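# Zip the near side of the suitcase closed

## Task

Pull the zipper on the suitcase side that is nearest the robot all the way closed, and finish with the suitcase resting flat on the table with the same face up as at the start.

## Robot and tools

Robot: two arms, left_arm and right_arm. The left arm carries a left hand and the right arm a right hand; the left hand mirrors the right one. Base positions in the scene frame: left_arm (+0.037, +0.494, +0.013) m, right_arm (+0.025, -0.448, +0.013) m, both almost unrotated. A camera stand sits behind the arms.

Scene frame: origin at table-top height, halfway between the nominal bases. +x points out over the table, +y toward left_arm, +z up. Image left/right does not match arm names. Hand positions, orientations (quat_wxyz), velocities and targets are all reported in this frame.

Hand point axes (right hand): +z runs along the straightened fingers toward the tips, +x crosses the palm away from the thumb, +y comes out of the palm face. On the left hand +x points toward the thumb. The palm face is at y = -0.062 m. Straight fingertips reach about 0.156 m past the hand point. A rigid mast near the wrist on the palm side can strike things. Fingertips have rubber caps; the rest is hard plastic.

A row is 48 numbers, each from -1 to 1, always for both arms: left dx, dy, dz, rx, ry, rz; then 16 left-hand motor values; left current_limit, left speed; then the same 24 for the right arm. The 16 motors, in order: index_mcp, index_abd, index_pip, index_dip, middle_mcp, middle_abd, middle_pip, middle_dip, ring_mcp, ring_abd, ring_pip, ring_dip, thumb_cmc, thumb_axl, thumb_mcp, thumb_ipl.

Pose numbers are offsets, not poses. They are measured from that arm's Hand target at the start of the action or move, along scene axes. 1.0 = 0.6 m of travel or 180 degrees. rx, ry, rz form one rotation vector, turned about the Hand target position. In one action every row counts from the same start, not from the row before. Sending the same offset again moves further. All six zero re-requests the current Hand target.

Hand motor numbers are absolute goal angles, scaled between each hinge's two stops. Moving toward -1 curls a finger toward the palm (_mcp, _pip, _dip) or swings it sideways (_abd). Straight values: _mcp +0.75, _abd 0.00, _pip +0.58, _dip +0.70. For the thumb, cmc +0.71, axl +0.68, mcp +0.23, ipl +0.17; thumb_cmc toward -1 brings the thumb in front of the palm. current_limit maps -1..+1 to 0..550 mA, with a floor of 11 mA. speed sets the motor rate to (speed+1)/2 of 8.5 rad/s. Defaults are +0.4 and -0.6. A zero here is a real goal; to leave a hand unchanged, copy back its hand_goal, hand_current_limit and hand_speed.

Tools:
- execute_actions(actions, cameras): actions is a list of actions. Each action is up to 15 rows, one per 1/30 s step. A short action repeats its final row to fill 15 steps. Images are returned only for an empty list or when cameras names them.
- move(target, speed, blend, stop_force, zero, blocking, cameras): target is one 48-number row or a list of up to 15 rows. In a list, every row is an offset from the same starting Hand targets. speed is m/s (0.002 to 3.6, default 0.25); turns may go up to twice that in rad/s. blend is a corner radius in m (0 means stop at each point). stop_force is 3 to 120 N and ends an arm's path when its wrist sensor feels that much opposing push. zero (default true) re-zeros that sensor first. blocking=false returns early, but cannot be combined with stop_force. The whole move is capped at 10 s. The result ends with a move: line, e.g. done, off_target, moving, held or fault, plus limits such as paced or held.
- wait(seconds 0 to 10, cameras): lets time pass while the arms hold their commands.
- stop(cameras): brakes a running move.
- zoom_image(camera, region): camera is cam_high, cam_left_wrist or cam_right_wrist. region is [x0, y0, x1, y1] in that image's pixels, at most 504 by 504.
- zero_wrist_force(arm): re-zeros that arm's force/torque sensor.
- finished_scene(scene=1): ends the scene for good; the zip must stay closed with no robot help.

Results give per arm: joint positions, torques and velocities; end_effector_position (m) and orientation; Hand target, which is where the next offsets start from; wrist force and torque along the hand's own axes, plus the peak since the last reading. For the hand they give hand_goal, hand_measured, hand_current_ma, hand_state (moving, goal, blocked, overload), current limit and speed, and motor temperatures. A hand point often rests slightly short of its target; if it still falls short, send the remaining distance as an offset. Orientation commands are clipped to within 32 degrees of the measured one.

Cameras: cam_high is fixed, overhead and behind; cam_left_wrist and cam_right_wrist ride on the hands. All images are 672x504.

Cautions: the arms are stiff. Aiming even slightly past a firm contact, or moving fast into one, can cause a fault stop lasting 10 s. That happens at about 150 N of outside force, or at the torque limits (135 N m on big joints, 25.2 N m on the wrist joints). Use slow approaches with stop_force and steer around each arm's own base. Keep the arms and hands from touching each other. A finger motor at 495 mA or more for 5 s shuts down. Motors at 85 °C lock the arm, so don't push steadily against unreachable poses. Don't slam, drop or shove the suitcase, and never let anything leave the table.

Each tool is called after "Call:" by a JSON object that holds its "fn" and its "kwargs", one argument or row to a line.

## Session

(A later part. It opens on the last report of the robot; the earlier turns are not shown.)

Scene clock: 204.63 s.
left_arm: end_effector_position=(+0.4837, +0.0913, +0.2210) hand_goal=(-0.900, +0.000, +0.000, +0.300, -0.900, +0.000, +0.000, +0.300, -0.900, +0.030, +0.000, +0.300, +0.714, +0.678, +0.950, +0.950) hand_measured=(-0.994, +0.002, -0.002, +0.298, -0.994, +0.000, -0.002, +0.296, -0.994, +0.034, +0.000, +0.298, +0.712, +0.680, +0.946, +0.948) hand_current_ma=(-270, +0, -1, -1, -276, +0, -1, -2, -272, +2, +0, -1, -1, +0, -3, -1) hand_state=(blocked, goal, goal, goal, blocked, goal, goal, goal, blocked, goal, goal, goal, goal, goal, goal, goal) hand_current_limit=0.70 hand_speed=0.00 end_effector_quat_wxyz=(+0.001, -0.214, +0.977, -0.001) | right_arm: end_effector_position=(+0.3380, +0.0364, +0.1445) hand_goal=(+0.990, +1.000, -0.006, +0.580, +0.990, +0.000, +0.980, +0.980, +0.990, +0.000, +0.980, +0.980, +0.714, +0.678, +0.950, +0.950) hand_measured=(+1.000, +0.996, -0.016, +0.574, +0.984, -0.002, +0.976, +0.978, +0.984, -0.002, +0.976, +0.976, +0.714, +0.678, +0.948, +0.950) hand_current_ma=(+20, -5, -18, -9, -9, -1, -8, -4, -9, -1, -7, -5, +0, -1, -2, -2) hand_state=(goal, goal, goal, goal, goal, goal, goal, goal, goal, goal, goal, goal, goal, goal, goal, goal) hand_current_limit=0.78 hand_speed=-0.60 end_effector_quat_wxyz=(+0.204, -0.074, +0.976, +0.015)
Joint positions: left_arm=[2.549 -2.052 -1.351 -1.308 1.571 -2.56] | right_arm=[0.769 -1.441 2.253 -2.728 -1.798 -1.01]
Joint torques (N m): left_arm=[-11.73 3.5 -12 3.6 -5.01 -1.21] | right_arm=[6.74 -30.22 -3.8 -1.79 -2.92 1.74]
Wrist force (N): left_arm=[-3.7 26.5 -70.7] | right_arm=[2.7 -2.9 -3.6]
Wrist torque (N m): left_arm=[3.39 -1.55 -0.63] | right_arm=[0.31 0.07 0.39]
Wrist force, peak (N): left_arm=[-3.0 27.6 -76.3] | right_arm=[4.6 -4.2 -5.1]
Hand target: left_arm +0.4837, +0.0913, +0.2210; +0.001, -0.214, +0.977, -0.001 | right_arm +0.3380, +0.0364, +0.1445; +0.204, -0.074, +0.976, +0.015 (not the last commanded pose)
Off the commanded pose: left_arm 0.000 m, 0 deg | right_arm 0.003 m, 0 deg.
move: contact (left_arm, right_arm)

Call:
{"fn": "move", "kwargs": {
  "target": [
    [0,0,0,0,0,0,-0.9,0,0.0,0.3,-0.9,0,0.0,0.3,-0.9,0.03,0.0,0.3,0.714,0.678,0.95,0.95,0.7,0.0,0.0047,0.0333,0.0005,0,0,-0.0278,0.99,1.0,-0.007,0.58,0.99,0,0.98,0.98,0.99,0,0.98,0.98,0.714,0.678,0.95,0.95,0.78,-0.6],
    [0,0,0,0,0,0,-0.9,0,0.0,0.3,-0.9,0,0.0,0.3,-0.9,0.03,0.0,0.3,0.714,0.678,0.95,0.95,0.7,0.0,0.0110,0.0648,0.001,0,0,-0.0556,0.99,1.0,-0.007,0.58,0.99,0,0.98,0.98,0.99,0,0.98,0.98,0.714,0.678,0.95,0.95,0.78,-0.6]
  ],
  "speed": 0.04,
  "blend": 0.002,
  "cameras": ["cam_right_wrist","cam_high"]
}}

Call:
{"fn": "zoom_image", "kwargs": {
  "camera": "cam_right_wrist",
  "region": [400, 60, 640, 260]
}}

Call:
{"fn": "zoom_image", "kwargs": {
  "camera": "cam_high",
  "region": [220, 180, 440, 360]
}}

Scene clock: 207.93 s.
left_arm: end_effector_position=(+0.4837, +0.0913, +0.2210) hand_goal=(-0.900, +0.000, +0.000, +0.300, -0.900, +0.000, +0.000, +0.300, -0.900, +0.030, +0.000, +0.300, +0.714, +0.678, +0.950, +0.950) hand_measured=(-0.994, +0.002, -0.002, +0.298, -0.994, +0.000, -0.002, +0.296, -0.994, +0.034, +0.000, +0.298, +0.712, +0.680, +0.946, +0.948) hand_current_ma=(-270, +0, -1, -1, -276, +0, -1, -2, -272, +2, +0, -1, -1, +0, -3, -1) hand_state=(blocked, goal, goal, goal, blocked, goal, goal, goal, blocked, goal, goal, goal, goal, goal, goal, goal) hand_current_limit=0.70 hand_speed=0.00 end_effector_quat_wxyz=(+0.001, -0.214, +0.977, -0.001) | right_arm: end_effector_position=(+0.3446, +0.0752, +0.1451) hand_goal=(+0.990, +1.000, -0.006, +0.580, +0.990, +0.000, +0.980, +0.980, +0.990, +0.000, +0.980, +0.980, +0.714, +0.678, +0.950, +0.950) hand_measured=(+1.002, +0.968, +0.078, +0.608, +0.984, -0.002, +0.976, +0.978, +0.984, -0.002, +0.976, +0.976, +0.714, +0.678, +0.948, +0.950) hand_current_ma=(+29, -73, +290, +74, -9, -1, -8, -4, -9, -1, -7, -5, +0, -1, -2, -2) hand_state=(goal, blocked, blocked, blocked, goal, goal, goal, goal, goal, goal, goal, goal, goal, goal, goal, goal) hand_current_limit=0.78 hand_speed=-0.60 end_effector_quat_wxyz=(+0.204, +0.012, +0.979, -0.002)
Joint positions: left_arm=[2.549 -2.052 -1.351 -1.308 1.571 -2.56] | right_arm=[0.874 -1.362 2.125 -2.605 -1.884 -0.733]
Joint torques (N m): left_arm=[-17.42 3.45 -7.45 -5.61 -7.11 -1.19] | right_arm=[0.03 -16.36 -43.41 -6.55 -3.34 -0.03]
Wrist force (N): left_arm=[-25.0 5.5 -62.9] | right_arm=[27.5 -27.8 -24.9]
Wrist torque (N m): left_arm=[2.66 -1.52 -0.88] | right_arm=[2.76 0.07 3.71]
Wrist force, peak (N): left_arm=[-3.9 26.0 -71.6] | right_arm=[34.3 -32.5 -30.5]
Hand target: left_arm +0.4837, +0.0913, +0.2210; +0.001, -0.214, +0.977, -0.001 | right_arm +0.3446, +0.0753, +0.1451; +0.204, +0.012, +0.979, -0.002
Off the commanded pose: left_arm 0.000 m, 0 deg | right_arm 0.000 m, 0 deg.
move: done
camera_calibration:
cam_right_wrist: T_world_to_cam=[[0.741596, 0.592991, 0.313683, -0.308922], [0.0485912, -0.513846, 0.856505, -0.163686], [0.669085, -0.619938, -0.409881, -0.00047479], [0, 0, 0, 1]] pos_world=[0.237367, 0.0987842, 0.236907]
Images, in order (width x height): cam_high 672x504, cam_right_wrist 672x504.

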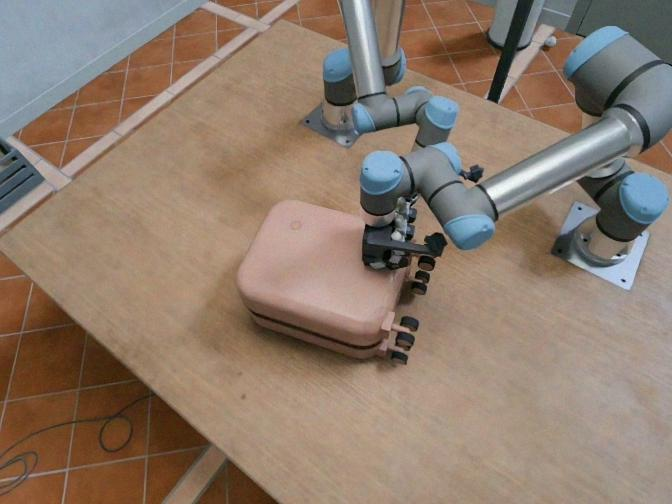

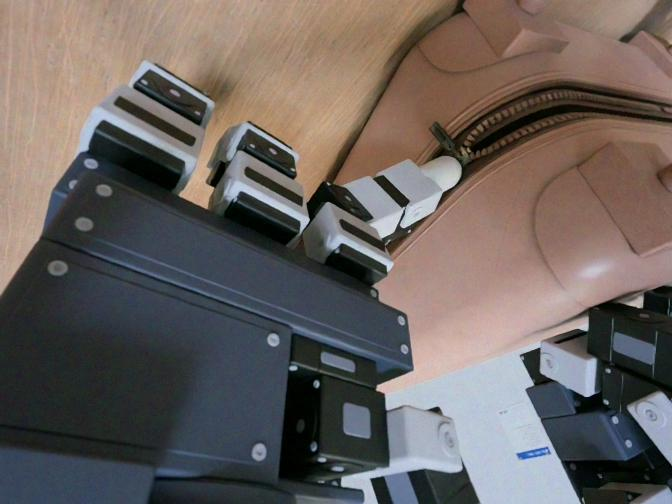

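Scaled by 2.100 from the camera's 672x504 image, which has a finer 960x720 frame.

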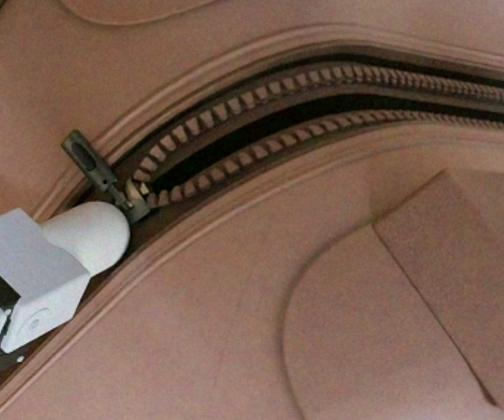

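Scaled by 2.291 from the camera's 672x504 image, which has a finer 960x720 frame.

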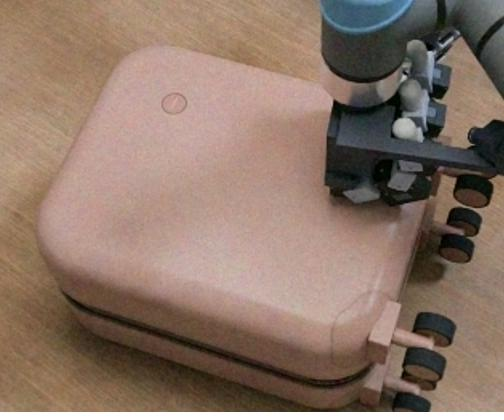

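Call:
{"fn": "move", "kwargs": {
  "target": [0,0,0,0,0,0,-0.9,0,0.0,0.3,-0.9,0,0.0,0.3,-0.9,0.03,0.0,0.3,0.714,0.678,0.95,0.95,0.7,0.0,-0.0044,-0.0011,0,0,0,0,0.99,1.0,-0.007,0.58,0.99,0,0.98,0.98,0.99,0,0.98,0.98,0.714,0.678,0.95,0.95,0.78,-0.6],
  "speed": 0.03,
  "cameras": ["cam_right_wrist"]
}}

Call:
{"fn": "zoom_image", "kwargs": {
  "camera": "cam_right_wrist",
  "region": [400, 60, 600, 240]
}}

Scene clock: 208.97 s.
left_arm: end_effector_position=(+0.4837, +0.0913, +0.2210) hand_goal=(-0.900, +0.000, +0.000, +0.300, -0.900, +0.000, +0.000, +0.300, -0.900, +0.030, +0.000, +0.300, +0.714, +0.678, +0.950, +0.950) hand_measured=(-0.994, +0.002, -0.002, +0.298, -0.994, +0.000, -0.002, +0.296, -0.994, +0.034, +0.000, +0.298, +0.712, +0.680, +0.946, +0.948) hand_current_ma=(-270, +0, -1, -1, -276, +0, -1, -2, -272, +2, +0, -1, -1, +0, -3, -1) hand_state=(blocked, goal, goal, goal, blocked, goal, goal, goal, blocked, goal, goal, goal, goal, goal, goal, goal) hand_current_limit=0.70 hand_speed=0.00 end_effector_quat_wxyz=(+0.001, -0.214, +0.977, -0.001) | right_arm: end_effector_position=(+0.3421, +0.0747, +0.1452) hand_goal=(+0.990, +1.000, -0.006, +0.580, +0.990, +0.000, +0.980, +0.980, +0.990, +0.000, +0.980, +0.980, +0.714, +0.678, +0.950, +0.950) hand_measured=(+1.000, +0.964, +0.078, +0.612, +0.984, -0.002, +0.976, +0.978, +0.984, -0.002, +0.976, +0.976, +0.714, +0.678, +0.948, +0.950) hand_current_ma=(+23, -83, +290, +87, -9, -1, -8, -4, -9, -1, -7, -5, +0, -1, -2, -2) hand_state=(goal, blocked, blocked, blocked, goal, goal, goal, goal, goal, goal, goal, goal, goal, goal, goal, goal) hand_current_limit=0.78 hand_speed=-0.60 end_effector_quat_wxyz=(+0.204, +0.012, +0.979, -0.002)
Joint positions: left_arm=[2.549 -2.052 -1.351 -1.308 1.571 -2.56] | right_arm=[0.877 -1.366 2.13 -2.605 -1.885 -0.73]
Joint torques (N m): left_arm=[-20.03 3.52 -5.09 -5.61 -6.59 -1.22] | right_arm=[7.22 -33.99 -6.91 -2.97 -2.94 1.52]
Wrist force (N): left_arm=[-24.7 4.1 -64.4] | right_arm=[3.5 -6.6 -3.0]
Wrist torque (N m): left_arm=[2.67 -1.56 -0.82] | right_arm=[0.46 0.17 0.71]
Wrist force, peak (N): left_arm=[-25.1 4.2 -64.5] | right_arm=[27.7 -27.8 -24.7]
Hand target: left_arm +0.4837, +0.0913, +0.2210; +0.001, -0.214, +0.977, -0.001 | right_arm +0.3420, +0.0746, +0.1451; +0.204, +0.012, +0.979, -0.002
Off the commanded pose: left_arm 0.000 m, 0 deg | right_arm 0.000 m, 0 deg.
move: done
camera_calibration:
cam_right_wrist: T_world_to_cam=[[0.74169, 0.59284, 0.313747, -0.306766], [0.0484584, -0.513898, 0.856482, -0.163917], [0.66899, -0.62004, -0.409881, 0.000899687], [0, 0, 0, 1]] pos_world=[0.234866, 0.0981842, 0.237007]
Images, in order (width x height): cam_right_wrist 672x504.

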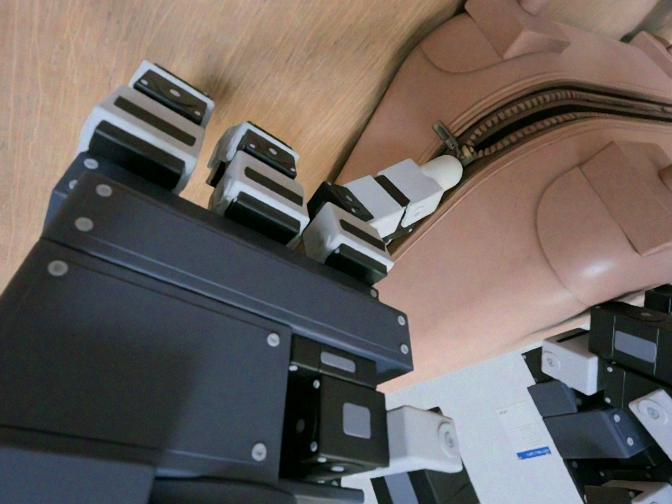

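Scaled by 2.520 from the camera's 672x504 image, which has a finer 960x720 frame.

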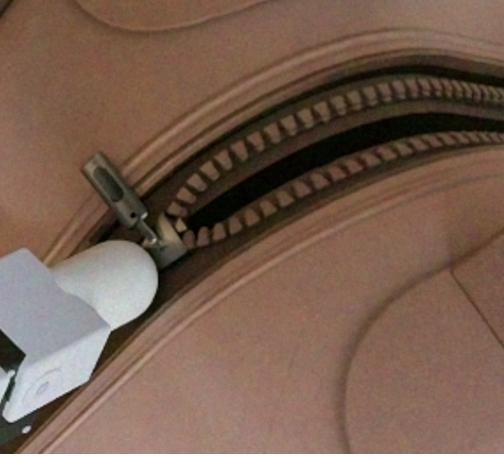

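Call:
{"fn": "move", "kwargs": {
  "target": [0,0,0,0,0,0,-0.9,0,0.0,0.3,-0.9,0,0.0,0.3,-0.9,0.03,0.0,0.3,0.714,0.678,0.95,0.95,0.7,0.0,0.0115,0.0307,0,0,0,-0.0278,0.99,1.0,-0.007,0.58,0.99,0,0.98,0.98,0.99,0,0.98,0.98,0.714,0.678,0.95,0.95,0.78,-0.6],
  "speed": 0.04,
  "cameras": ["cam_right_wrist","cam_high"]
}}

Call:
{"fn": "zoom_image", "kwargs": {
  "camera": "cam_right_wrist",
  "region": [400, 60, 600, 240]
}}

Call:
{"fn": "zoom_image", "kwargs": {
  "camera": "cam_high",
  "region": [220, 180, 440, 360]
}}

Scene clock: 210.87 s.
left_arm: end_effector_position=(+0.4837, +0.0913, +0.2210) hand_goal=(-0.900, +0.000, +0.000, +0.300, -0.900, +0.000, +0.000, +0.300, -0.900, +0.030, +0.000, +0.300, +0.714, +0.678, +0.950, +0.950) hand_measured=(-0.994, +0.002, -0.002, +0.298, -0.994, +0.000, -0.002, +0.296, -0.994, +0.034, +0.000, +0.298, +0.712, +0.680, +0.946, +0.948) hand_current_ma=(-270, +0, -1, -1, -276, +0, -1, -2, -272, +2, +0, -1, -1, +0, -3, -1) hand_state=(blocked, goal, goal, goal, blocked, goal, goal, goal, blocked, goal, goal, goal, goal, goal, goal, goal) hand_current_limit=0.70 hand_speed=0.00 end_effector_quat_wxyz=(+0.001, -0.214, +0.977, -0.001) | right_arm: end_effector_position=(+0.3489, +0.0930, +0.1451) hand_goal=(+0.990, +1.000, -0.006, +0.580, +0.990, +0.000, +0.980, +0.980, +0.990, +0.000, +0.980, +0.980, +0.714, +0.678, +0.950, +0.950) hand_measured=(+1.002, +0.958, +0.116, +0.628, +0.984, -0.002, +0.976, +0.978, +0.984, -0.002, +0.976, +0.976, +0.714, +0.678, +0.948, +0.950) hand_current_ma=(+29, -103, +464, +144, -9, -1, -8, -4, -9, -1, -7, -5, +0, -1, -2, -2) hand_state=(goal, blocked, blocked, blocked, goal, goal, goal, goal, goal, goal, goal, goal, goal, goal, goal, goal) hand_current_limit=0.78 hand_speed=-0.60 end_effector_quat_wxyz=(+0.204, +0.054, +0.977, -0.011)
Joint positions: left_arm=[2.549 -2.052 -1.351 -1.308 1.571 -2.56] | right_arm=[0.915 -1.321 2.056 -2.534 -1.916 -0.602]
Joint torques (N m): left_arm=[-18.02 3.86 -3.46 -4.77 -5.7 -1.33] | right_arm=[-2.79 -17.46 -44.49 -7.09 -4.41 -0.22]
Wrist force (N): left_arm=[-25.1 3.8 -62.1] | right_arm=[27.3 -28.0 -24.4]
Wrist torque (N m): left_arm=[2.57 -1.59 -0.86] | right_arm=[2.86 0.09 3.86]
Wrist force, peak (N): left_arm=[-24.7 4.1 -64.6] | right_arm=[35.1 -33.7 -31.4]
Hand target: left_arm +0.4837, +0.0913, +0.2210; +0.001, -0.214, +0.977, -0.001 | right_arm +0.3489, +0.0930, +0.1451; +0.204, +0.054, +0.977, -0.011
Off the commanded pose: left_arm 0.000 m, 0 deg | right_arm 0.000 m, 0 deg.
move: done
camera_calibration:
cam_right_wrist: T_world_to_cam=[[0.790449, 0.526054, 0.31378, -0.333387], [0.00353676, -0.516181, 0.856472, -0.13887], [0.612518, -0.675888, -0.409875, 0.0325929], [0, 0, 0, 1]] pos_world=[0.244053, 0.125727, 0.236907]
Images, in order (width x height): cam_high 672x504, cam_right_wrist 672x504.

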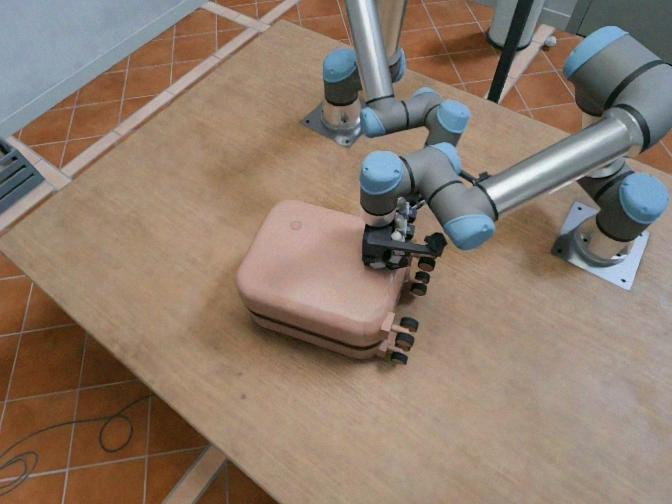

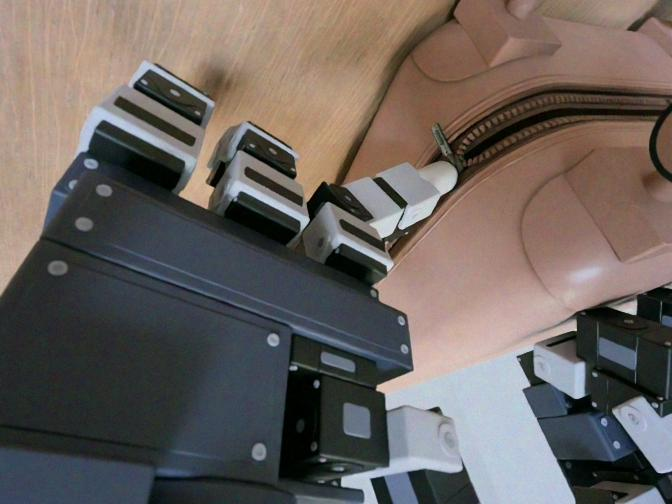

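Scaled by 2.520 from the camera's 672x504 image, which has a finer 960x720 frame.

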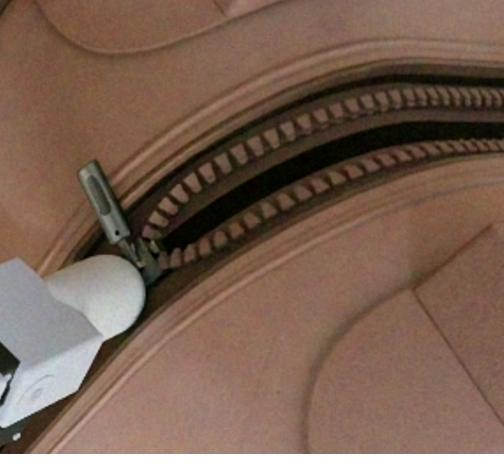

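Scaled by 2.291 from the camera's 672x504 image, which has a finer 960x720 frame.

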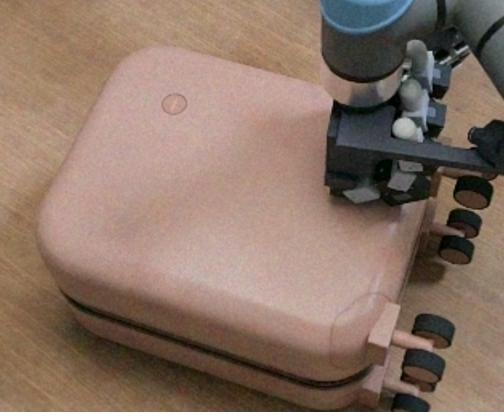

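Call:
{"fn": "wait", "kwargs": {
  "seconds": 1,
  "cameras": ["cam_right_wrist"]
}}

Call:
{"fn": "zoom_image", "kwargs": {
  "camera": "cam_right_wrist",
  "region": [400, 100, 500, 200]
}}

Scene clock: 212.30 s.
left_arm: end_effector_position=(+0.4837, +0.0913, +0.2210) hand_goal=(-0.900, +0.000, +0.000, +0.300, -0.900, +0.000, +0.000, +0.300, -0.900, +0.030, +0.000, +0.300, +0.714, +0.678, +0.950, +0.950) hand_measured=(-0.994, +0.002, -0.002, +0.298, -0.994, +0.000, -0.002, +0.296, -0.994, +0.034, +0.000, +0.298, +0.712, +0.680, +0.946, +0.948) hand_current_ma=(-270, +0, -1, -1, -276, +0, -1, -2, -272, +2, +0, -1, -1, +0, -3, -1) hand_state=(blocked, goal, goal, goal, blocked, goal, goal, goal, blocked, goal, goal, goal, goal, goal, goal, goal) hand_current_limit=0.70 hand_speed=0.00 end_effector_quat_wxyz=(+0.001, -0.214, +0.977, -0.001) | right_arm: end_effector_position=(+0.3489, +0.0930, +0.1451) hand_goal=(+0.990, +1.000, -0.006, +0.580, +0.990, +0.000, +0.980, +0.980, +0.990, +0.000, +0.980, +0.980, +0.714, +0.678, +0.950, +0.950) hand_measured=(+1.002, +0.958, +0.116, +0.628, +0.984, -0.002, +0.976, +0.978, +0.984, -0.002, +0.976, +0.976, +0.714, +0.678, +0.948, +0.950) hand_current_ma=(+29, -104, +464, +144, -9, -1, -8, -4, -9, -1, -7, -5, +0, -1, -2, -2) hand_state=(goal, blocked, blocked, blocked, goal, goal, goal, goal, goal, goal, goal, goal, goal, goal, goal, goal) hand_current_limit=0.78 hand_speed=-0.60 end_effector_quat_wxyz=(+0.204, +0.054, +0.977, -0.011)
Joint positions: left_arm=[2.549 -2.052 -1.351 -1.308 1.571 -2.56] | right_arm=[0.915 -1.321 2.056 -2.534 -1.916 -0.601]
Joint torques (N m): left_arm=[-14.86 3.65 -4.21 -3.92 -5.64 -1.12] | right_arm=[-1.24 -17.86 -42.57 -6.03 -4.32 -0.05]
Wrist force (N): left_arm=[-25.0 3.8 -62.1] | right_arm=[27.1 -27.9 -24.3]
Wrist torque (N m): left_arm=[2.57 -1.56 -0.86] | right_arm=[2.84 0.09 3.83]
Wrist force, peak (N): left_arm=[-24.9 3.9 -62.3] | right_arm=[27.6 -27.9 -24.6]
Hand target: left_arm +0.4837, +0.0913, +0.2210; +0.001, -0.214, +0.977, -0.001 | right_arm +0.3489, +0.0930, +0.1451; +0.204, +0.054, +0.977, -0.011
Off the commanded pose: left_arm 0.000 m, 0 deg | right_arm 0.000 m, 0 deg.
wait: 1.00 s; at rest from the start
camera_calibration:
cam_right_wrist: T_world_to_cam=[[0.790578, 0.525909, 0.313697, -0.333434], [0.00350161, -0.516148, 0.856492, -0.138818], [0.612351, -0.676026, -0.409897, 0.0327241], [0, 0, 0, 1]] pos_world=[0.244053, 0.125828, 0.236907]
Images, in order (width x height): cam_right_wrist 672x504.

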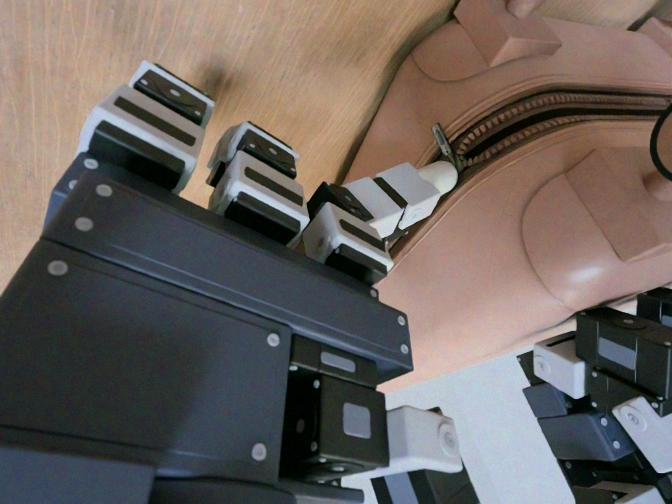

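Scaled by 5.040 from the camera's 672x504 image, which has a finer 960x720 frame.

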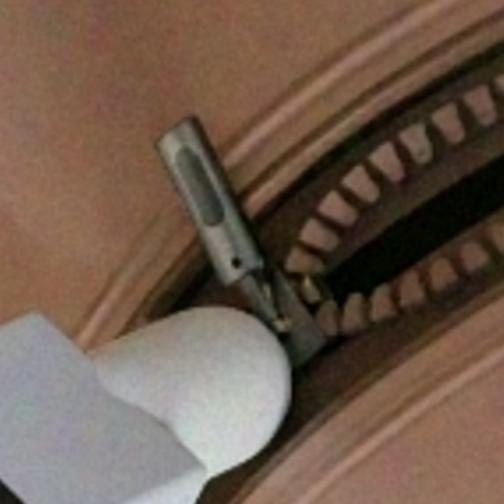

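Call:
{"fn": "move", "kwargs": {
  "target": [0,0,0,0,0,0,-0.9,0,0.0,0.3,-0.9,0,0.0,0.3,-0.9,0.03,0.0,0.3,0.714,0.678,0.95,0.95,0.7,0.0,0.0019,0.0131,0,0,0,0,0.99,1.0,-0.007,0.58,0.99,0,0.98,0.98,0.99,0,0.98,0.98,0.714,0.678,0.95,0.95,0.78,-0.6],
  "speed": 0.02,
  "stop_force": 15,
  "cameras": ["cam_right_wrist","cam_high"]
}}

Call:
{"fn": "zoom_image", "kwargs": {
  "camera": "cam_right_wrist",
  "region": [400, 60, 600, 240]
}}

Call:
{"fn": "zoom_image", "kwargs": {
  "camera": "cam_high",
  "region": [220, 180, 440, 360]
}}

Scene clock: 214.23 s.
left_arm: end_effector_position=(+0.4837, +0.0913, +0.2210) hand_goal=(-0.900, +0.000, +0.000, +0.300, -0.900, +0.000, +0.000, +0.300, -0.900, +0.030, +0.000, +0.300, +0.714, +0.678, +0.950, +0.950) hand_measured=(-0.994, +0.002, -0.002, +0.298, -0.994, +0.000, -0.002, +0.296, -0.994, +0.034, +0.000, +0.298, +0.712, +0.680, +0.946, +0.948) hand_current_ma=(-270, +0, -1, -1, -276, +0, -1, -2, -272, +2, +0, -1, -1, +0, -3, -1) hand_state=(blocked, goal, goal, goal, blocked, goal, goal, goal, blocked, goal, goal, goal, goal, goal, goal, goal) hand_current_limit=0.70 hand_speed=0.00 end_effector_quat_wxyz=(+0.001, -0.214, +0.977, -0.001) | right_arm: end_effector_position=(+0.3500, +0.1009, +0.1451) hand_goal=(+0.990, +1.000, -0.006, +0.580, +0.990, +0.000, +0.980, +0.980, +0.990, +0.000, +0.980, +0.980, +0.714, +0.678, +0.950, +0.950) hand_measured=(+1.002, +0.948, +0.164, +0.636, +0.984, -0.002, +0.976, +0.978, +0.984, -0.002, +0.976, +0.976, +0.714, +0.678, +0.948, +0.950) hand_current_ma=(+29, -133, +490, +176, -9, -1, -8, -4, -9, -1, -7, -5, +0, -1, -2, -2) hand_state=(goal, blocked, blocked, blocked, goal, goal, goal, goal, goal, goal, goal, goal, goal, goal, goal, goal) hand_current_limit=0.78 hand_speed=-0.60 end_effector_quat_wxyz=(+0.204, +0.054, +0.977, -0.011)
Joint positions: left_arm=[2.549 -2.052 -1.351 -1.308 1.571 -2.56] | right_arm=[0.923 -1.306 2.035 -2.525 -1.918 -0.593]
Joint torques (N m): left_arm=[-11.51 4.06 -3.96 -2.99 -6.33 -1.23] | right_arm=[-4.98 -18.33 -44.65 -6.76 -5.28 -0.12]
Wrist force (N): left_arm=[-24.5 2.7 -60.8] | right_arm=[31.8 -28.9 -27.8]
Wrist torque (N m): left_arm=[2.49 -1.72 -0.85] | right_arm=[3.24 0.12 4.39]
Wrist force, peak (N): left_arm=[-24.9 3.7 -62.2] | right_arm=[34.6 -30.5 -30.1]
Hand target: left_arm +0.4837, +0.0913, +0.2210; +0.001, -0.214, +0.977, -0.001 | right_arm +0.3500, +0.1009, +0.1451; +0.204, +0.054, +0.977, -0.011
Off the commanded pose: left_arm 0.000 m, 0 deg | right_arm 0.000 m, 0 deg.
move: done
camera_calibration:
cam_right_wrist: T_world_to_cam=[[0.790578, 0.525909, 0.313697, -0.338458], [0.00350161, -0.516148, 0.856492, -0.134744], [0.612351, -0.676026, -0.409897, 0.0373911], [0, 0, 0, 1]] pos_world=[0.245153, 0.133728, 0.236907]
Images, in order (width x height): cam_high 672x504, cam_right_wrist 672x504.

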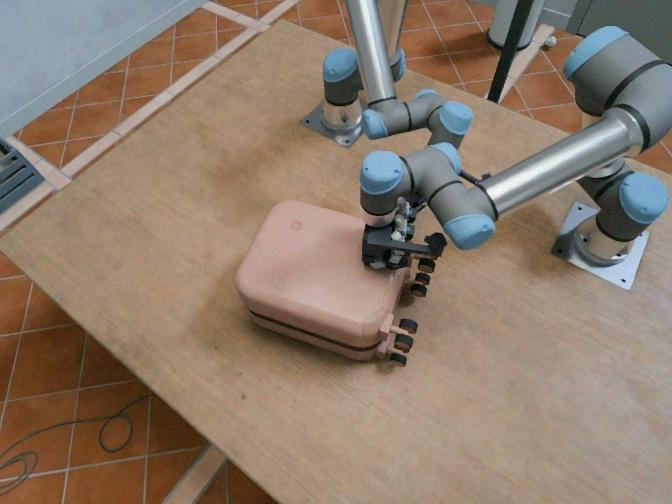

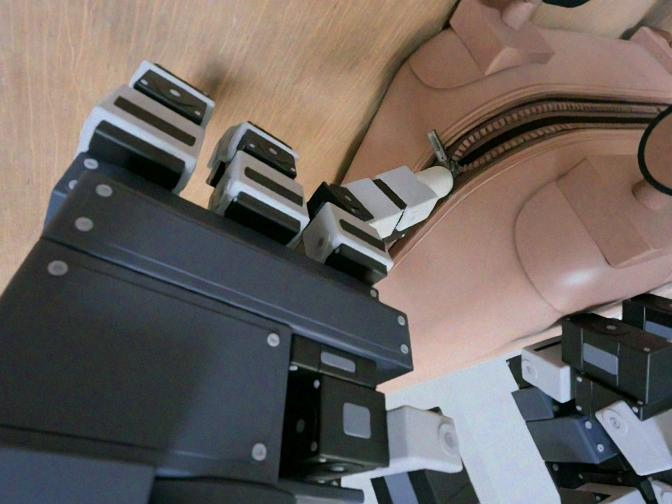

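Scaled by 2.520 from the camera's 672x504 image, which has a finer 960x720 frame.

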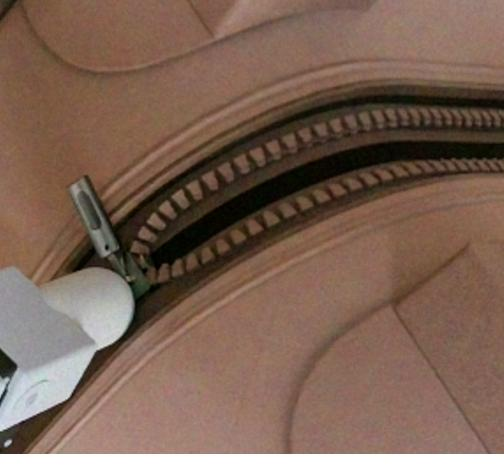

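Scaled by 2.291 from the camera's 672x504 image, which has a finer 960x720 frame.

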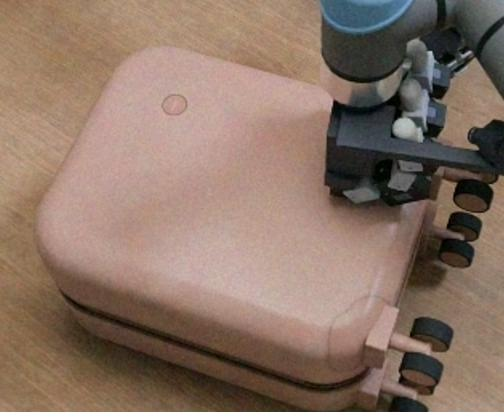

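Call:
{"fn": "move", "kwargs": {
  "target": [
    [0,0,0,0,0,0,-0.9,0,0.0,0.3,-0.9,0,0.0,0.3,-0.9,0.03,0.0,0.3,0.714,0.678,0.95,0.95,0.7,0.0,-0.004,-0.018,0,0,0,0,0.99,1.0,-0.007,0.58,0.99,0,0.98,0.98,0.99,0,0.98,0.98,0.714,0.678,0.95,0.95,0.78,-0.6],
    [0,0,0,0,0,0,-0.9,0,0.0,0.3,-0.9,0,0.0,0.3,-0.9,0.03,0.0,0.3,0.714,0.678,0.95,0.95,0.7,0.0,-0.05,-0.03,0,0,0,0,0.99,1.0,-0.007,0.58,0.99,0,0.98,0.98,0.99,0,0.98,0.98,0.714,0.678,0.95,0.95,0.78,-0.6]
  ],
  "speed": 0.06,
  "blend": 0.002,
  "cameras": ["cam_right_wrist","cam_left_wrist"]
}}

Call:
{"fn": "zoom_image", "kwargs": {
  "camera": "cam_right_wrist",
  "region": [400, 60, 640, 260]
}}

Call:
{"fn": "zoom_image", "kwargs": {
  "camera": "cam_right_wrist",
  "region": [440, 120, 520, 180]
}}

Scene clock: 215.70 s.
left_arm: end_effector_position=(+0.4837, +0.0913, +0.2210) hand_goal=(-0.900, +0.000, +0.000, +0.300, -0.900, +0.000, +0.000, +0.300, -0.900, +0.030, +0.000, +0.300, +0.714, +0.678, +0.950, +0.950) hand_measured=(-0.994, +0.002, -0.002, +0.298, -0.994, +0.000, -0.002, +0.296, -0.994, +0.034, +0.000, +0.298, +0.712, +0.680, +0.946, +0.948) hand_current_ma=(-270, +0, -1, -1, -276, +0, -1, -2, -272, +2, +0, -1, -1, +0, -3, -1) hand_state=(blocked, goal, goal, goal, blocked, goal, goal, goal, blocked, goal, goal, goal, goal, goal, goal, goal) hand_current_limit=0.70 hand_speed=0.00 end_effector_quat_wxyz=(+0.001, -0.214, +0.977, -0.001) | right_arm: end_effector_position=(+0.3202, +0.0829, +0.1451) hand_goal=(+0.990, +1.000, -0.006, +0.580, +0.990, +0.000, +0.980, +0.980, +0.990, +0.000, +0.980, +0.980, +0.714, +0.678, +0.950, +0.950) hand_measured=(+0.990, +0.988, -0.004, +0.582, +0.984, -0.002, +0.976, +0.978, +0.984, -0.002, +0.976, +0.976, +0.714, +0.678, +0.948, +0.950) hand_current_ma=(+1, -23, +3, +4, -9, -1, -8, -4, -9, -1, -7, -5, +0, -1, -2, -2) hand_state=(goal, goal, goal, goal, goal, goal, goal, goal, goal, goal, goal, goal, goal, goal, goal, goal) hand_current_limit=0.78 hand_speed=-0.60 end_effector_quat_wxyz=(+0.204, +0.054, +0.977, -0.011)
Joint positions: left_arm=[2.549 -2.052 -1.351 -1.308 1.571 -2.56] | right_arm=[0.95 -1.365 2.111 -2.533 -1.923 -0.566]
Joint torques (N m): left_arm=[-8.81 3.71 -4.84 -2.06 -4.32 -1.12] | right_arm=[7.92 -33.86 -4.55 -0.82 -3.36 1.87]
Wrist force (N): left_arm=[-15.8 4.4 -64.0] | right_arm=[-2.3 1.1 -0.4]
Wrist torque (N m): left_arm=[2.68 -1.82 -0.73] | right_arm=[0.15 0.30 -0.14]
Wrist force, peak (N): left_arm=[-23.0 2.0 -62.8] | right_arm=[32.2 -28.8 -27.8]
Hand target: left_arm +0.4837, +0.0913, +0.2210; +0.001, -0.214, +0.977, -0.001 | right_arm +0.3200, +0.0829, +0.1451; +0.204, +0.054, +0.977, -0.011
Off the commanded pose: left_arm 0.000 m, 0 deg | right_arm 0.000 m, 0 deg.
move: done
camera_calibration:
cam_left_wrist: T_world_to_cam=[[0.967372, -0.245328, -0.0632873, -0.459747], [-0.111082, -0.635188, 0.764328, -0.11732], [-0.22771, -0.732359, -0.641715, 0.439213], [0, 0, 0, 1]] pos_world=[0.531727, 0.134353, 0.342425]
cam_right_wrist: T_world_to_cam=[[0.790578, 0.525909, 0.313697, -0.305433], [0.00350161, -0.516148, 0.856492, -0.143931], [0.612351, -0.676026, -0.409897, 0.0434707], [0, 0, 0, 1]] pos_world=[0.215353, 0.115728, 0.236907]
Images, in order (width x height): cam_left_wrist 672x504, cam_right_wrist 672x504.

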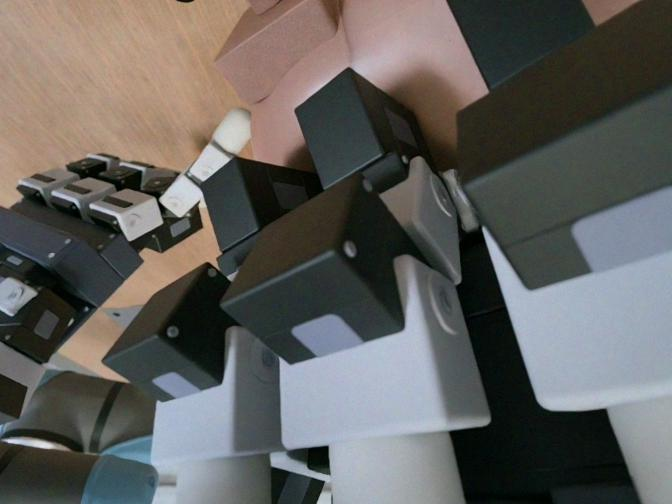

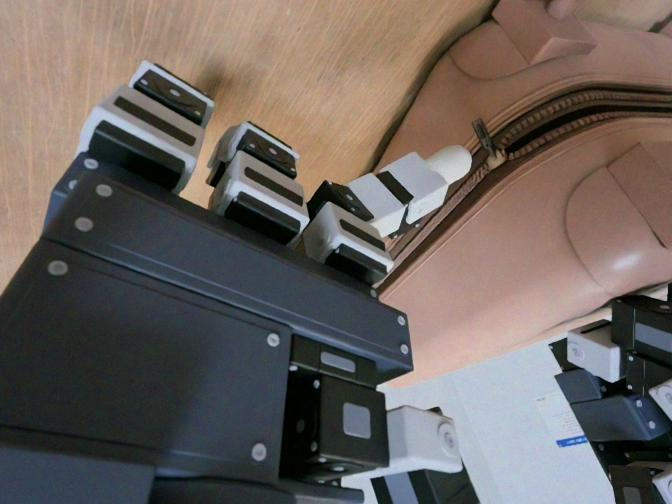

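Scaled by 2.100 from the camera's 672x504 image, which has a finer 960x720 frame.

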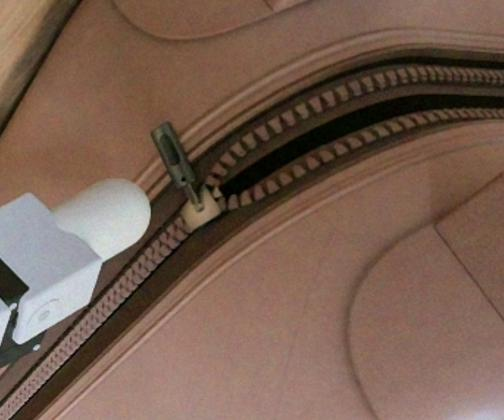

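Scaled by 6.300 from the camera's 672x504 image, which has a finer 960x720 frame.

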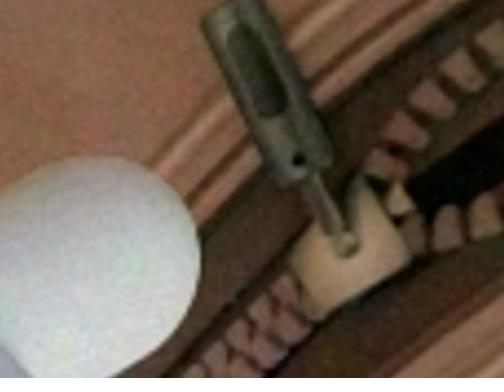

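Call:
{"fn": "move", "kwargs": {
  "target": [0,0,0,0,0,0,-0.9,0,0.0,0.3,-0.9,0,0.0,0.3,-0.9,0.03,0.0,0.3,0.714,0.678,0.95,0.95,0.7,0.0,0.0118,-0.0525,-0.001,0,0,0.0667,0.99,1.0,-0.007,0.58,0.99,0,0.98,0.98,0.99,0,0.98,0.98,0.714,0.678,0.95,0.95,0.78,-0.6],
  "speed": 0.1
}}

Call:
{"fn": "move", "kwargs": {
  "target": [0,0,0,0,0,0,-0.9,0,0.0,0.3,-0.9,0,0.0,0.3,-0.9,0.03,0.0,0.3,0.714,0.678,0.95,0.95,0.7,0.0,0.0300,0.0028,0,0,0,0,0.99,1.0,-0.007,0.58,0.99,0,0.98,0.98,0.99,0,0.98,0.98,0.714,0.678,0.95,0.95,0.78,-0.6],
  "speed": 0.03,
  "stop_force": 4,
  "cameras": ["cam_right_wrist"]
}}

Call:
{"fn": "zoom_image", "kwargs": {
  "camera": "cam_right_wrist",
  "region": [400, 60, 600, 240]
}}

Scene clock: 219.27 s.
left_arm: end_effector_position=(+0.4837, +0.0913, +0.2210) hand_goal=(-0.900, +0.000, +0.000, +0.300, -0.900, +0.000, +0.000, +0.300, -0.900, +0.030, +0.000, +0.300, +0.714, +0.678, +0.950, +0.950) hand_measured=(-0.994, +0.002, -0.002, +0.298, -0.994, +0.000, -0.002, +0.296, -0.994, +0.034, +0.000, +0.298, +0.712, +0.680, +0.946, +0.948) hand_current_ma=(-270, +0, -1, -1, -276, +0, -1, -2, -272, +2, +0, -1, -1, +0, -3, -1) hand_state=(blocked, goal, goal, goal, blocked, goal, goal, goal, blocked, goal, goal, goal, goal, goal, goal, goal) hand_current_limit=0.70 hand_speed=0.00 end_effector_quat_wxyz=(+0.001, -0.214, +0.977, -0.001) | right_arm: end_effector_position=(+0.3271, +0.0514, +0.1445) hand_goal=(+0.990, +1.000, -0.006, +0.580, +0.990, +0.000, +0.980, +0.980, +0.990, +0.000, +0.980, +0.980, +0.714, +0.678, +0.950, +0.950) hand_measured=(+0.990, +0.988, -0.004, +0.582, +0.984, -0.002, +0.976, +0.978, +0.984, -0.002, +0.976, +0.976, +0.714, +0.678, +0.948, +0.950) hand_current_ma=(+1, -23, +3, +4, -9, -1, -8, -4, -9, -1, -7, -5, +0, -1, -2, -2) hand_state=(goal, goal, goal, goal, goal, goal, goal, goal, goal, goal, goal, goal, goal, goal, goal, goal) hand_current_limit=0.78 hand_speed=-0.60 end_effector_quat_wxyz=(+0.204, -0.048, +0.978, +0.010)
Joint positions: left_arm=[2.549 -2.052 -1.351 -1.308 1.571 -2.56] | right_arm=[0.829 -1.426 2.225 -2.688 -1.835 -0.9]
Joint torques (N m): left_arm=[-3.77 3.99 -5.52 -1.49 -3.78 -1.11] | right_arm=[-9.88 -31.27 -1.27 -4.47 1.78 -1.74]
Wrist force (N): left_arm=[-16.1 4.4 -64.1] | right_arm=[-1.9 1.1 -0.3]
Wrist torque (N m): left_arm=[2.68 -1.79 -0.75] | right_arm=[0.13 0.26 -0.04]
Wrist force, peak (N): left_arm=[-16.0 4.5 -64.2] | right_arm=[-2.5 0.9 -0.4]
Hand target: left_arm +0.4837, +0.0913, +0.2210; +0.001, -0.214, +0.977, -0.001 | right_arm +0.3271, +0.0514, +0.1445; +0.204, -0.048, +0.978, +0.010
Off the commanded pose: left_arm 0.000 m, 0 deg | right_arm 0.000 m, 0 deg.
move: done

Scene clock: 220.90 s.
left_arm: end_effector_position=(+0.4837, +0.0913, +0.2210) hand_goal=(-0.900, +0.000, +0.000, +0.300, -0.900, +0.000, +0.000, +0.300, -0.900, +0.030, +0.000, +0.300, +0.714, +0.678, +0.950, +0.950) hand_measured=(-0.994, +0.002, -0.002, +0.298, -0.994, +0.000, -0.002, +0.296, -0.994, +0.034, +0.000, +0.298, +0.712, +0.680, +0.946, +0.948) hand_current_ma=(-270, +0, -1, -1, -276, +0, -1, -2, -272, +2, +0, -1, -1, +0, -3, -1) hand_state=(blocked, goal, goal, goal, blocked, goal, goal, goal, blocked, goal, goal, goal, goal, goal, goal, goal) hand_current_limit=0.70 hand_speed=0.00 end_effector_quat_wxyz=(+0.001, -0.214, +0.977, -0.001) | right_arm: end_effector_position=(+0.3451, +0.0531, +0.1445) hand_goal=(+0.990, +1.000, -0.006, +0.580, +0.990, +0.000, +0.980, +0.980, +0.990, +0.000, +0.980, +0.980, +0.714, +0.678, +0.950, +0.950) hand_measured=(+0.990, +0.990, -0.006, +0.582, +0.984, -0.002, +0.976, +0.978, +0.984, -0.002, +0.976, +0.976, +0.714, +0.678, +0.948, +0.950) hand_current_ma=(+1, -19, +1, +2, -9, -1, -8, -4, -9, -1, -7, -5, +0, -1, -2, -2) hand_state=(goal, goal, goal, goal, goal, goal, goal, goal, goal, goal, goal, goal, goal, goal, goal, goal) hand_current_limit=0.78 hand_speed=-0.60 end_effector_quat_wxyz=(+0.204, -0.048, +0.978, +0.010)
Joint positions: left_arm=[2.549 -2.052 -1.351 -1.308 1.571 -2.56] | right_arm=[0.802 -1.403 2.199 -2.692 -1.827 -0.926]
Joint torques (N m): left_arm=[-4.06 3.73 -5.72 -1.5 -3.81 -1.14] | right_arm=[-9.25 -17.73 -29.32 -4.79 2.28 -1.66]
Wrist force (N): left_arm=[-16.0 4.4 -63.9] | right_arm=[-0.8 0.6 -1.1]
Wrist torque (N m): left_arm=[2.67 -1.80 -0.74] | right_arm=[0.23 0.22 0.07]
Wrist force, peak (N): left_arm=[-16.0 4.3 -64.1] | right_arm=[-1.9 1.3 -0.3]
Hand target: left_arm +0.4837, +0.0913, +0.2210; +0.001, -0.214, +0.977, -0.001 | right_arm +0.3451, +0.0531, +0.1445; +0.204, -0.048, +0.978, +0.010
Off the commanded pose: left_arm 0.000 m, 0 deg | right_arm 0.000 m, 0 deg.
move: done
camera_calibration:
cam_right_wrist: T_world_to_cam=[[0.663885, 0.678854, 0.313709, -0.273648], [0.110779, -0.504134, 0.856491, -0.196595], [0.739584, -0.533859, -0.40989, -0.0437205], [0, 0, 0, 1]] pos_world=[0.235785, 0.0633161, 0.236307]
Images, in order (width x height): cam_right_wrist 672x504.

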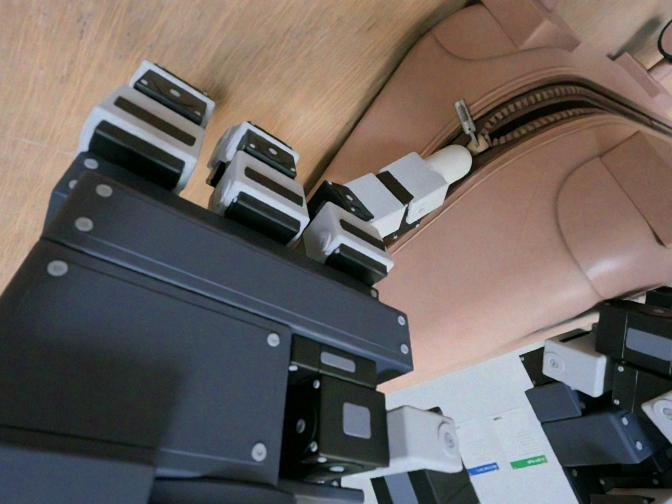

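Scaled by 2.520 from the camera's 672x504 image, which has a finer 960x720 frame.

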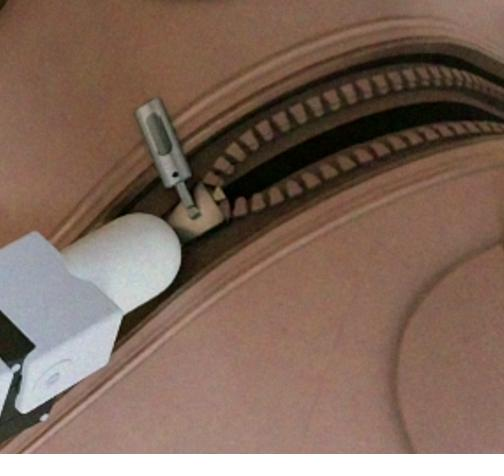

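Call:
{"fn": "move", "kwargs": {
  "target": [0,0,0,0,0,0,-0.9,0,0.0,0.3,-0.9,0,0.0,0.3,-0.9,0.03,0.0,0.3,0.714,0.678,0.95,0.95,0.7,0.0,0.0007,0.0200,0.0005,0,0,0,0.99,1.0,-0.007,0.58,0.99,0,0.98,0.98,0.99,0,0.98,0.98,0.714,0.678,0.95,0.95,0.78,-0.6],
  "speed": 0.02,
  "stop_force": 35,
  "cameras": ["cam_right_wrist","cam_high"]
}}

Call:
{"fn": "zoom_image", "kwargs": {
  "camera": "cam_right_wrist",
  "region": [400, 60, 600, 240]
}}

Call:
{"fn": "zoom_image", "kwargs": {
  "camera": "cam_high",
  "region": [220, 180, 440, 360]
}}

Scene clock: 222.73 s.
left_arm: end_effector_position=(+0.4837, +0.0913, +0.2210) hand_goal=(-0.900, +0.000, +0.000, +0.300, -0.900, +0.000, +0.000, +0.300, -0.900, +0.030, +0.000, +0.300, +0.714, +0.678, +0.950, +0.950) hand_measured=(-0.994, +0.002, -0.002, +0.298, -0.994, +0.000, -0.002, +0.296, -0.994, +0.034, +0.000, +0.298, +0.712, +0.680, +0.946, +0.948) hand_current_ma=(-270, +0, -1, -1, -276, +0, -1, -2, -272, +2, +0, -1, -1, +0, -3, -1) hand_state=(blocked, goal, goal, goal, blocked, goal, goal, goal, blocked, goal, goal, goal, goal, goal, goal, goal) hand_current_limit=0.70 hand_speed=0.00 end_effector_quat_wxyz=(+0.001, -0.214, +0.977, -0.001) | right_arm: end_effector_position=(+0.3455, +0.0651, +0.1448) hand_goal=(+0.990, +1.000, -0.006, +0.580, +0.990, +0.000, +0.980, +0.980, +0.990, +0.000, +0.980, +0.980, +0.714, +0.678, +0.950, +0.950) hand_measured=(+1.002, +0.980, +0.036, +0.592, +0.984, -0.002, +0.976, +0.978, +0.984, -0.002, +0.976, +0.976, +0.714, +0.678, +0.948, +0.950) hand_current_ma=(+27, -42, +122, +26, -9, -1, -8, -4, -9, -1, -7, -5, +0, -1, -2, -2) hand_state=(goal, blocked, blocked, goal, goal, goal, goal, goal, goal, goal, goal, goal, goal, goal, goal, goal) hand_current_limit=0.78 hand_speed=-0.60 end_effector_quat_wxyz=(+0.204, -0.048, +0.978, +0.010)
Joint positions: left_arm=[2.549 -2.052 -1.351 -1.308 1.571 -2.56] | right_arm=[0.821 -1.382 2.17 -2.679 -1.833 -0.908]
Joint torques (N m): left_arm=[-24.43 4.41 -6.19 -2.17 -8.3 -1.17] | right_arm=[3.7 -15.17 -43.7 -5.98 -1.82 0.17]
Wrist force (N): left_arm=[-25.3 10.2 -59.8] | right_arm=[25.3 -25.8 -23.6]
Wrist torque (N m): left_arm=[2.67 -1.78 -1.07] | right_arm=[2.59 0.19 3.34]
Wrist force, peak (N): left_arm=[-15.9 4.5 -64.1] | right_arm=[27.9 -27.6 -25.9]
Hand target: left_arm +0.4837, +0.0913, +0.2210; +0.001, -0.214, +0.977, -0.001 | right_arm +0.3455, +0.0651, +0.1448; +0.204, -0.048, +0.978, +0.010
Off the commanded pose: left_arm 0.000 m, 0 deg | right_arm 0.000 m, 0 deg.
move: done
camera_calibration:
cam_right_wrist: T_world_to_cam=[[0.663885, 0.678854, 0.313709, -0.282154], [0.110779, -0.504134, 0.856491, -0.190847], [0.739584, -0.533859, -0.40989, -0.0374871], [0, 0, 0, 1]] pos_world=[0.236185, 0.0753161, 0.236607]
Images, in order (width x height): cam_high 672x504, cam_right_wrist 672x504.

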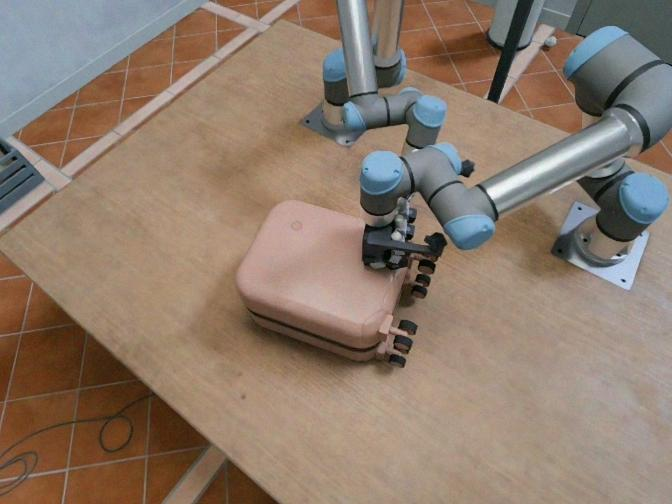

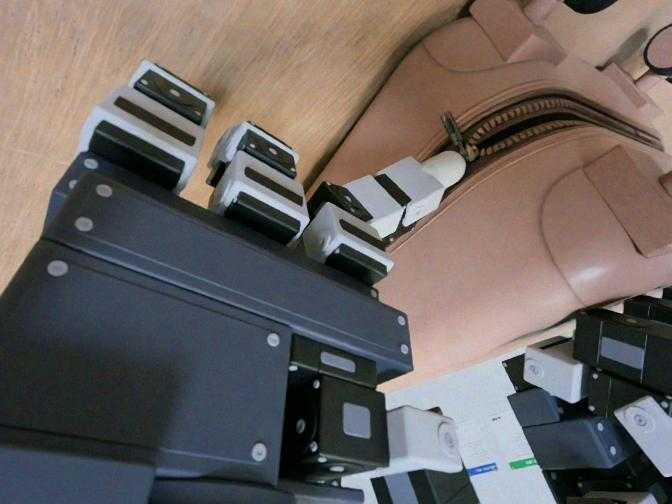

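Scaled by 2.520 from the camera's 672x504 image, which has a finer 960x720 frame.

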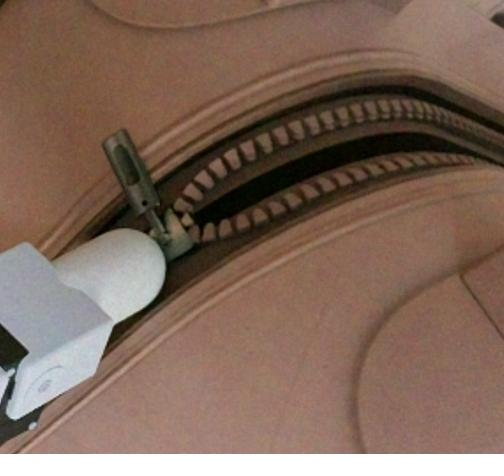

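Scaled by 2.291 from the camera's 672x504 image, which has a finer 960x720 frame.

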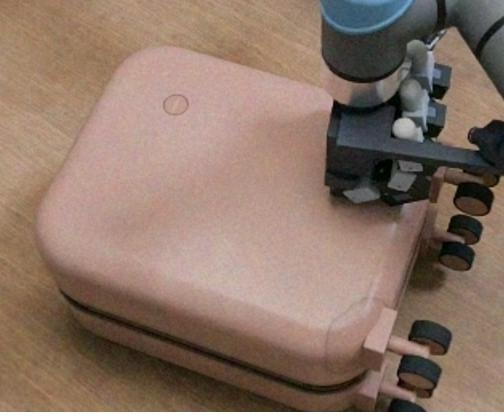

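Call:
{"fn": "zoom_image", "kwargs": {
  "camera": "cam_right_wrist",
  "region": [452, 70, 672, 180]
}}

Scaled by 2.291 from the camera's 672x504 image, which has a finer 960x720 frame.

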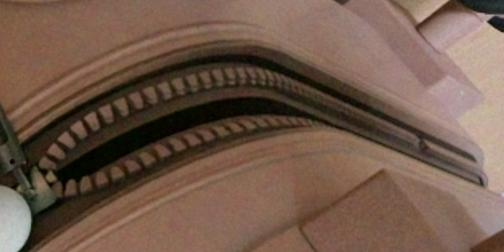

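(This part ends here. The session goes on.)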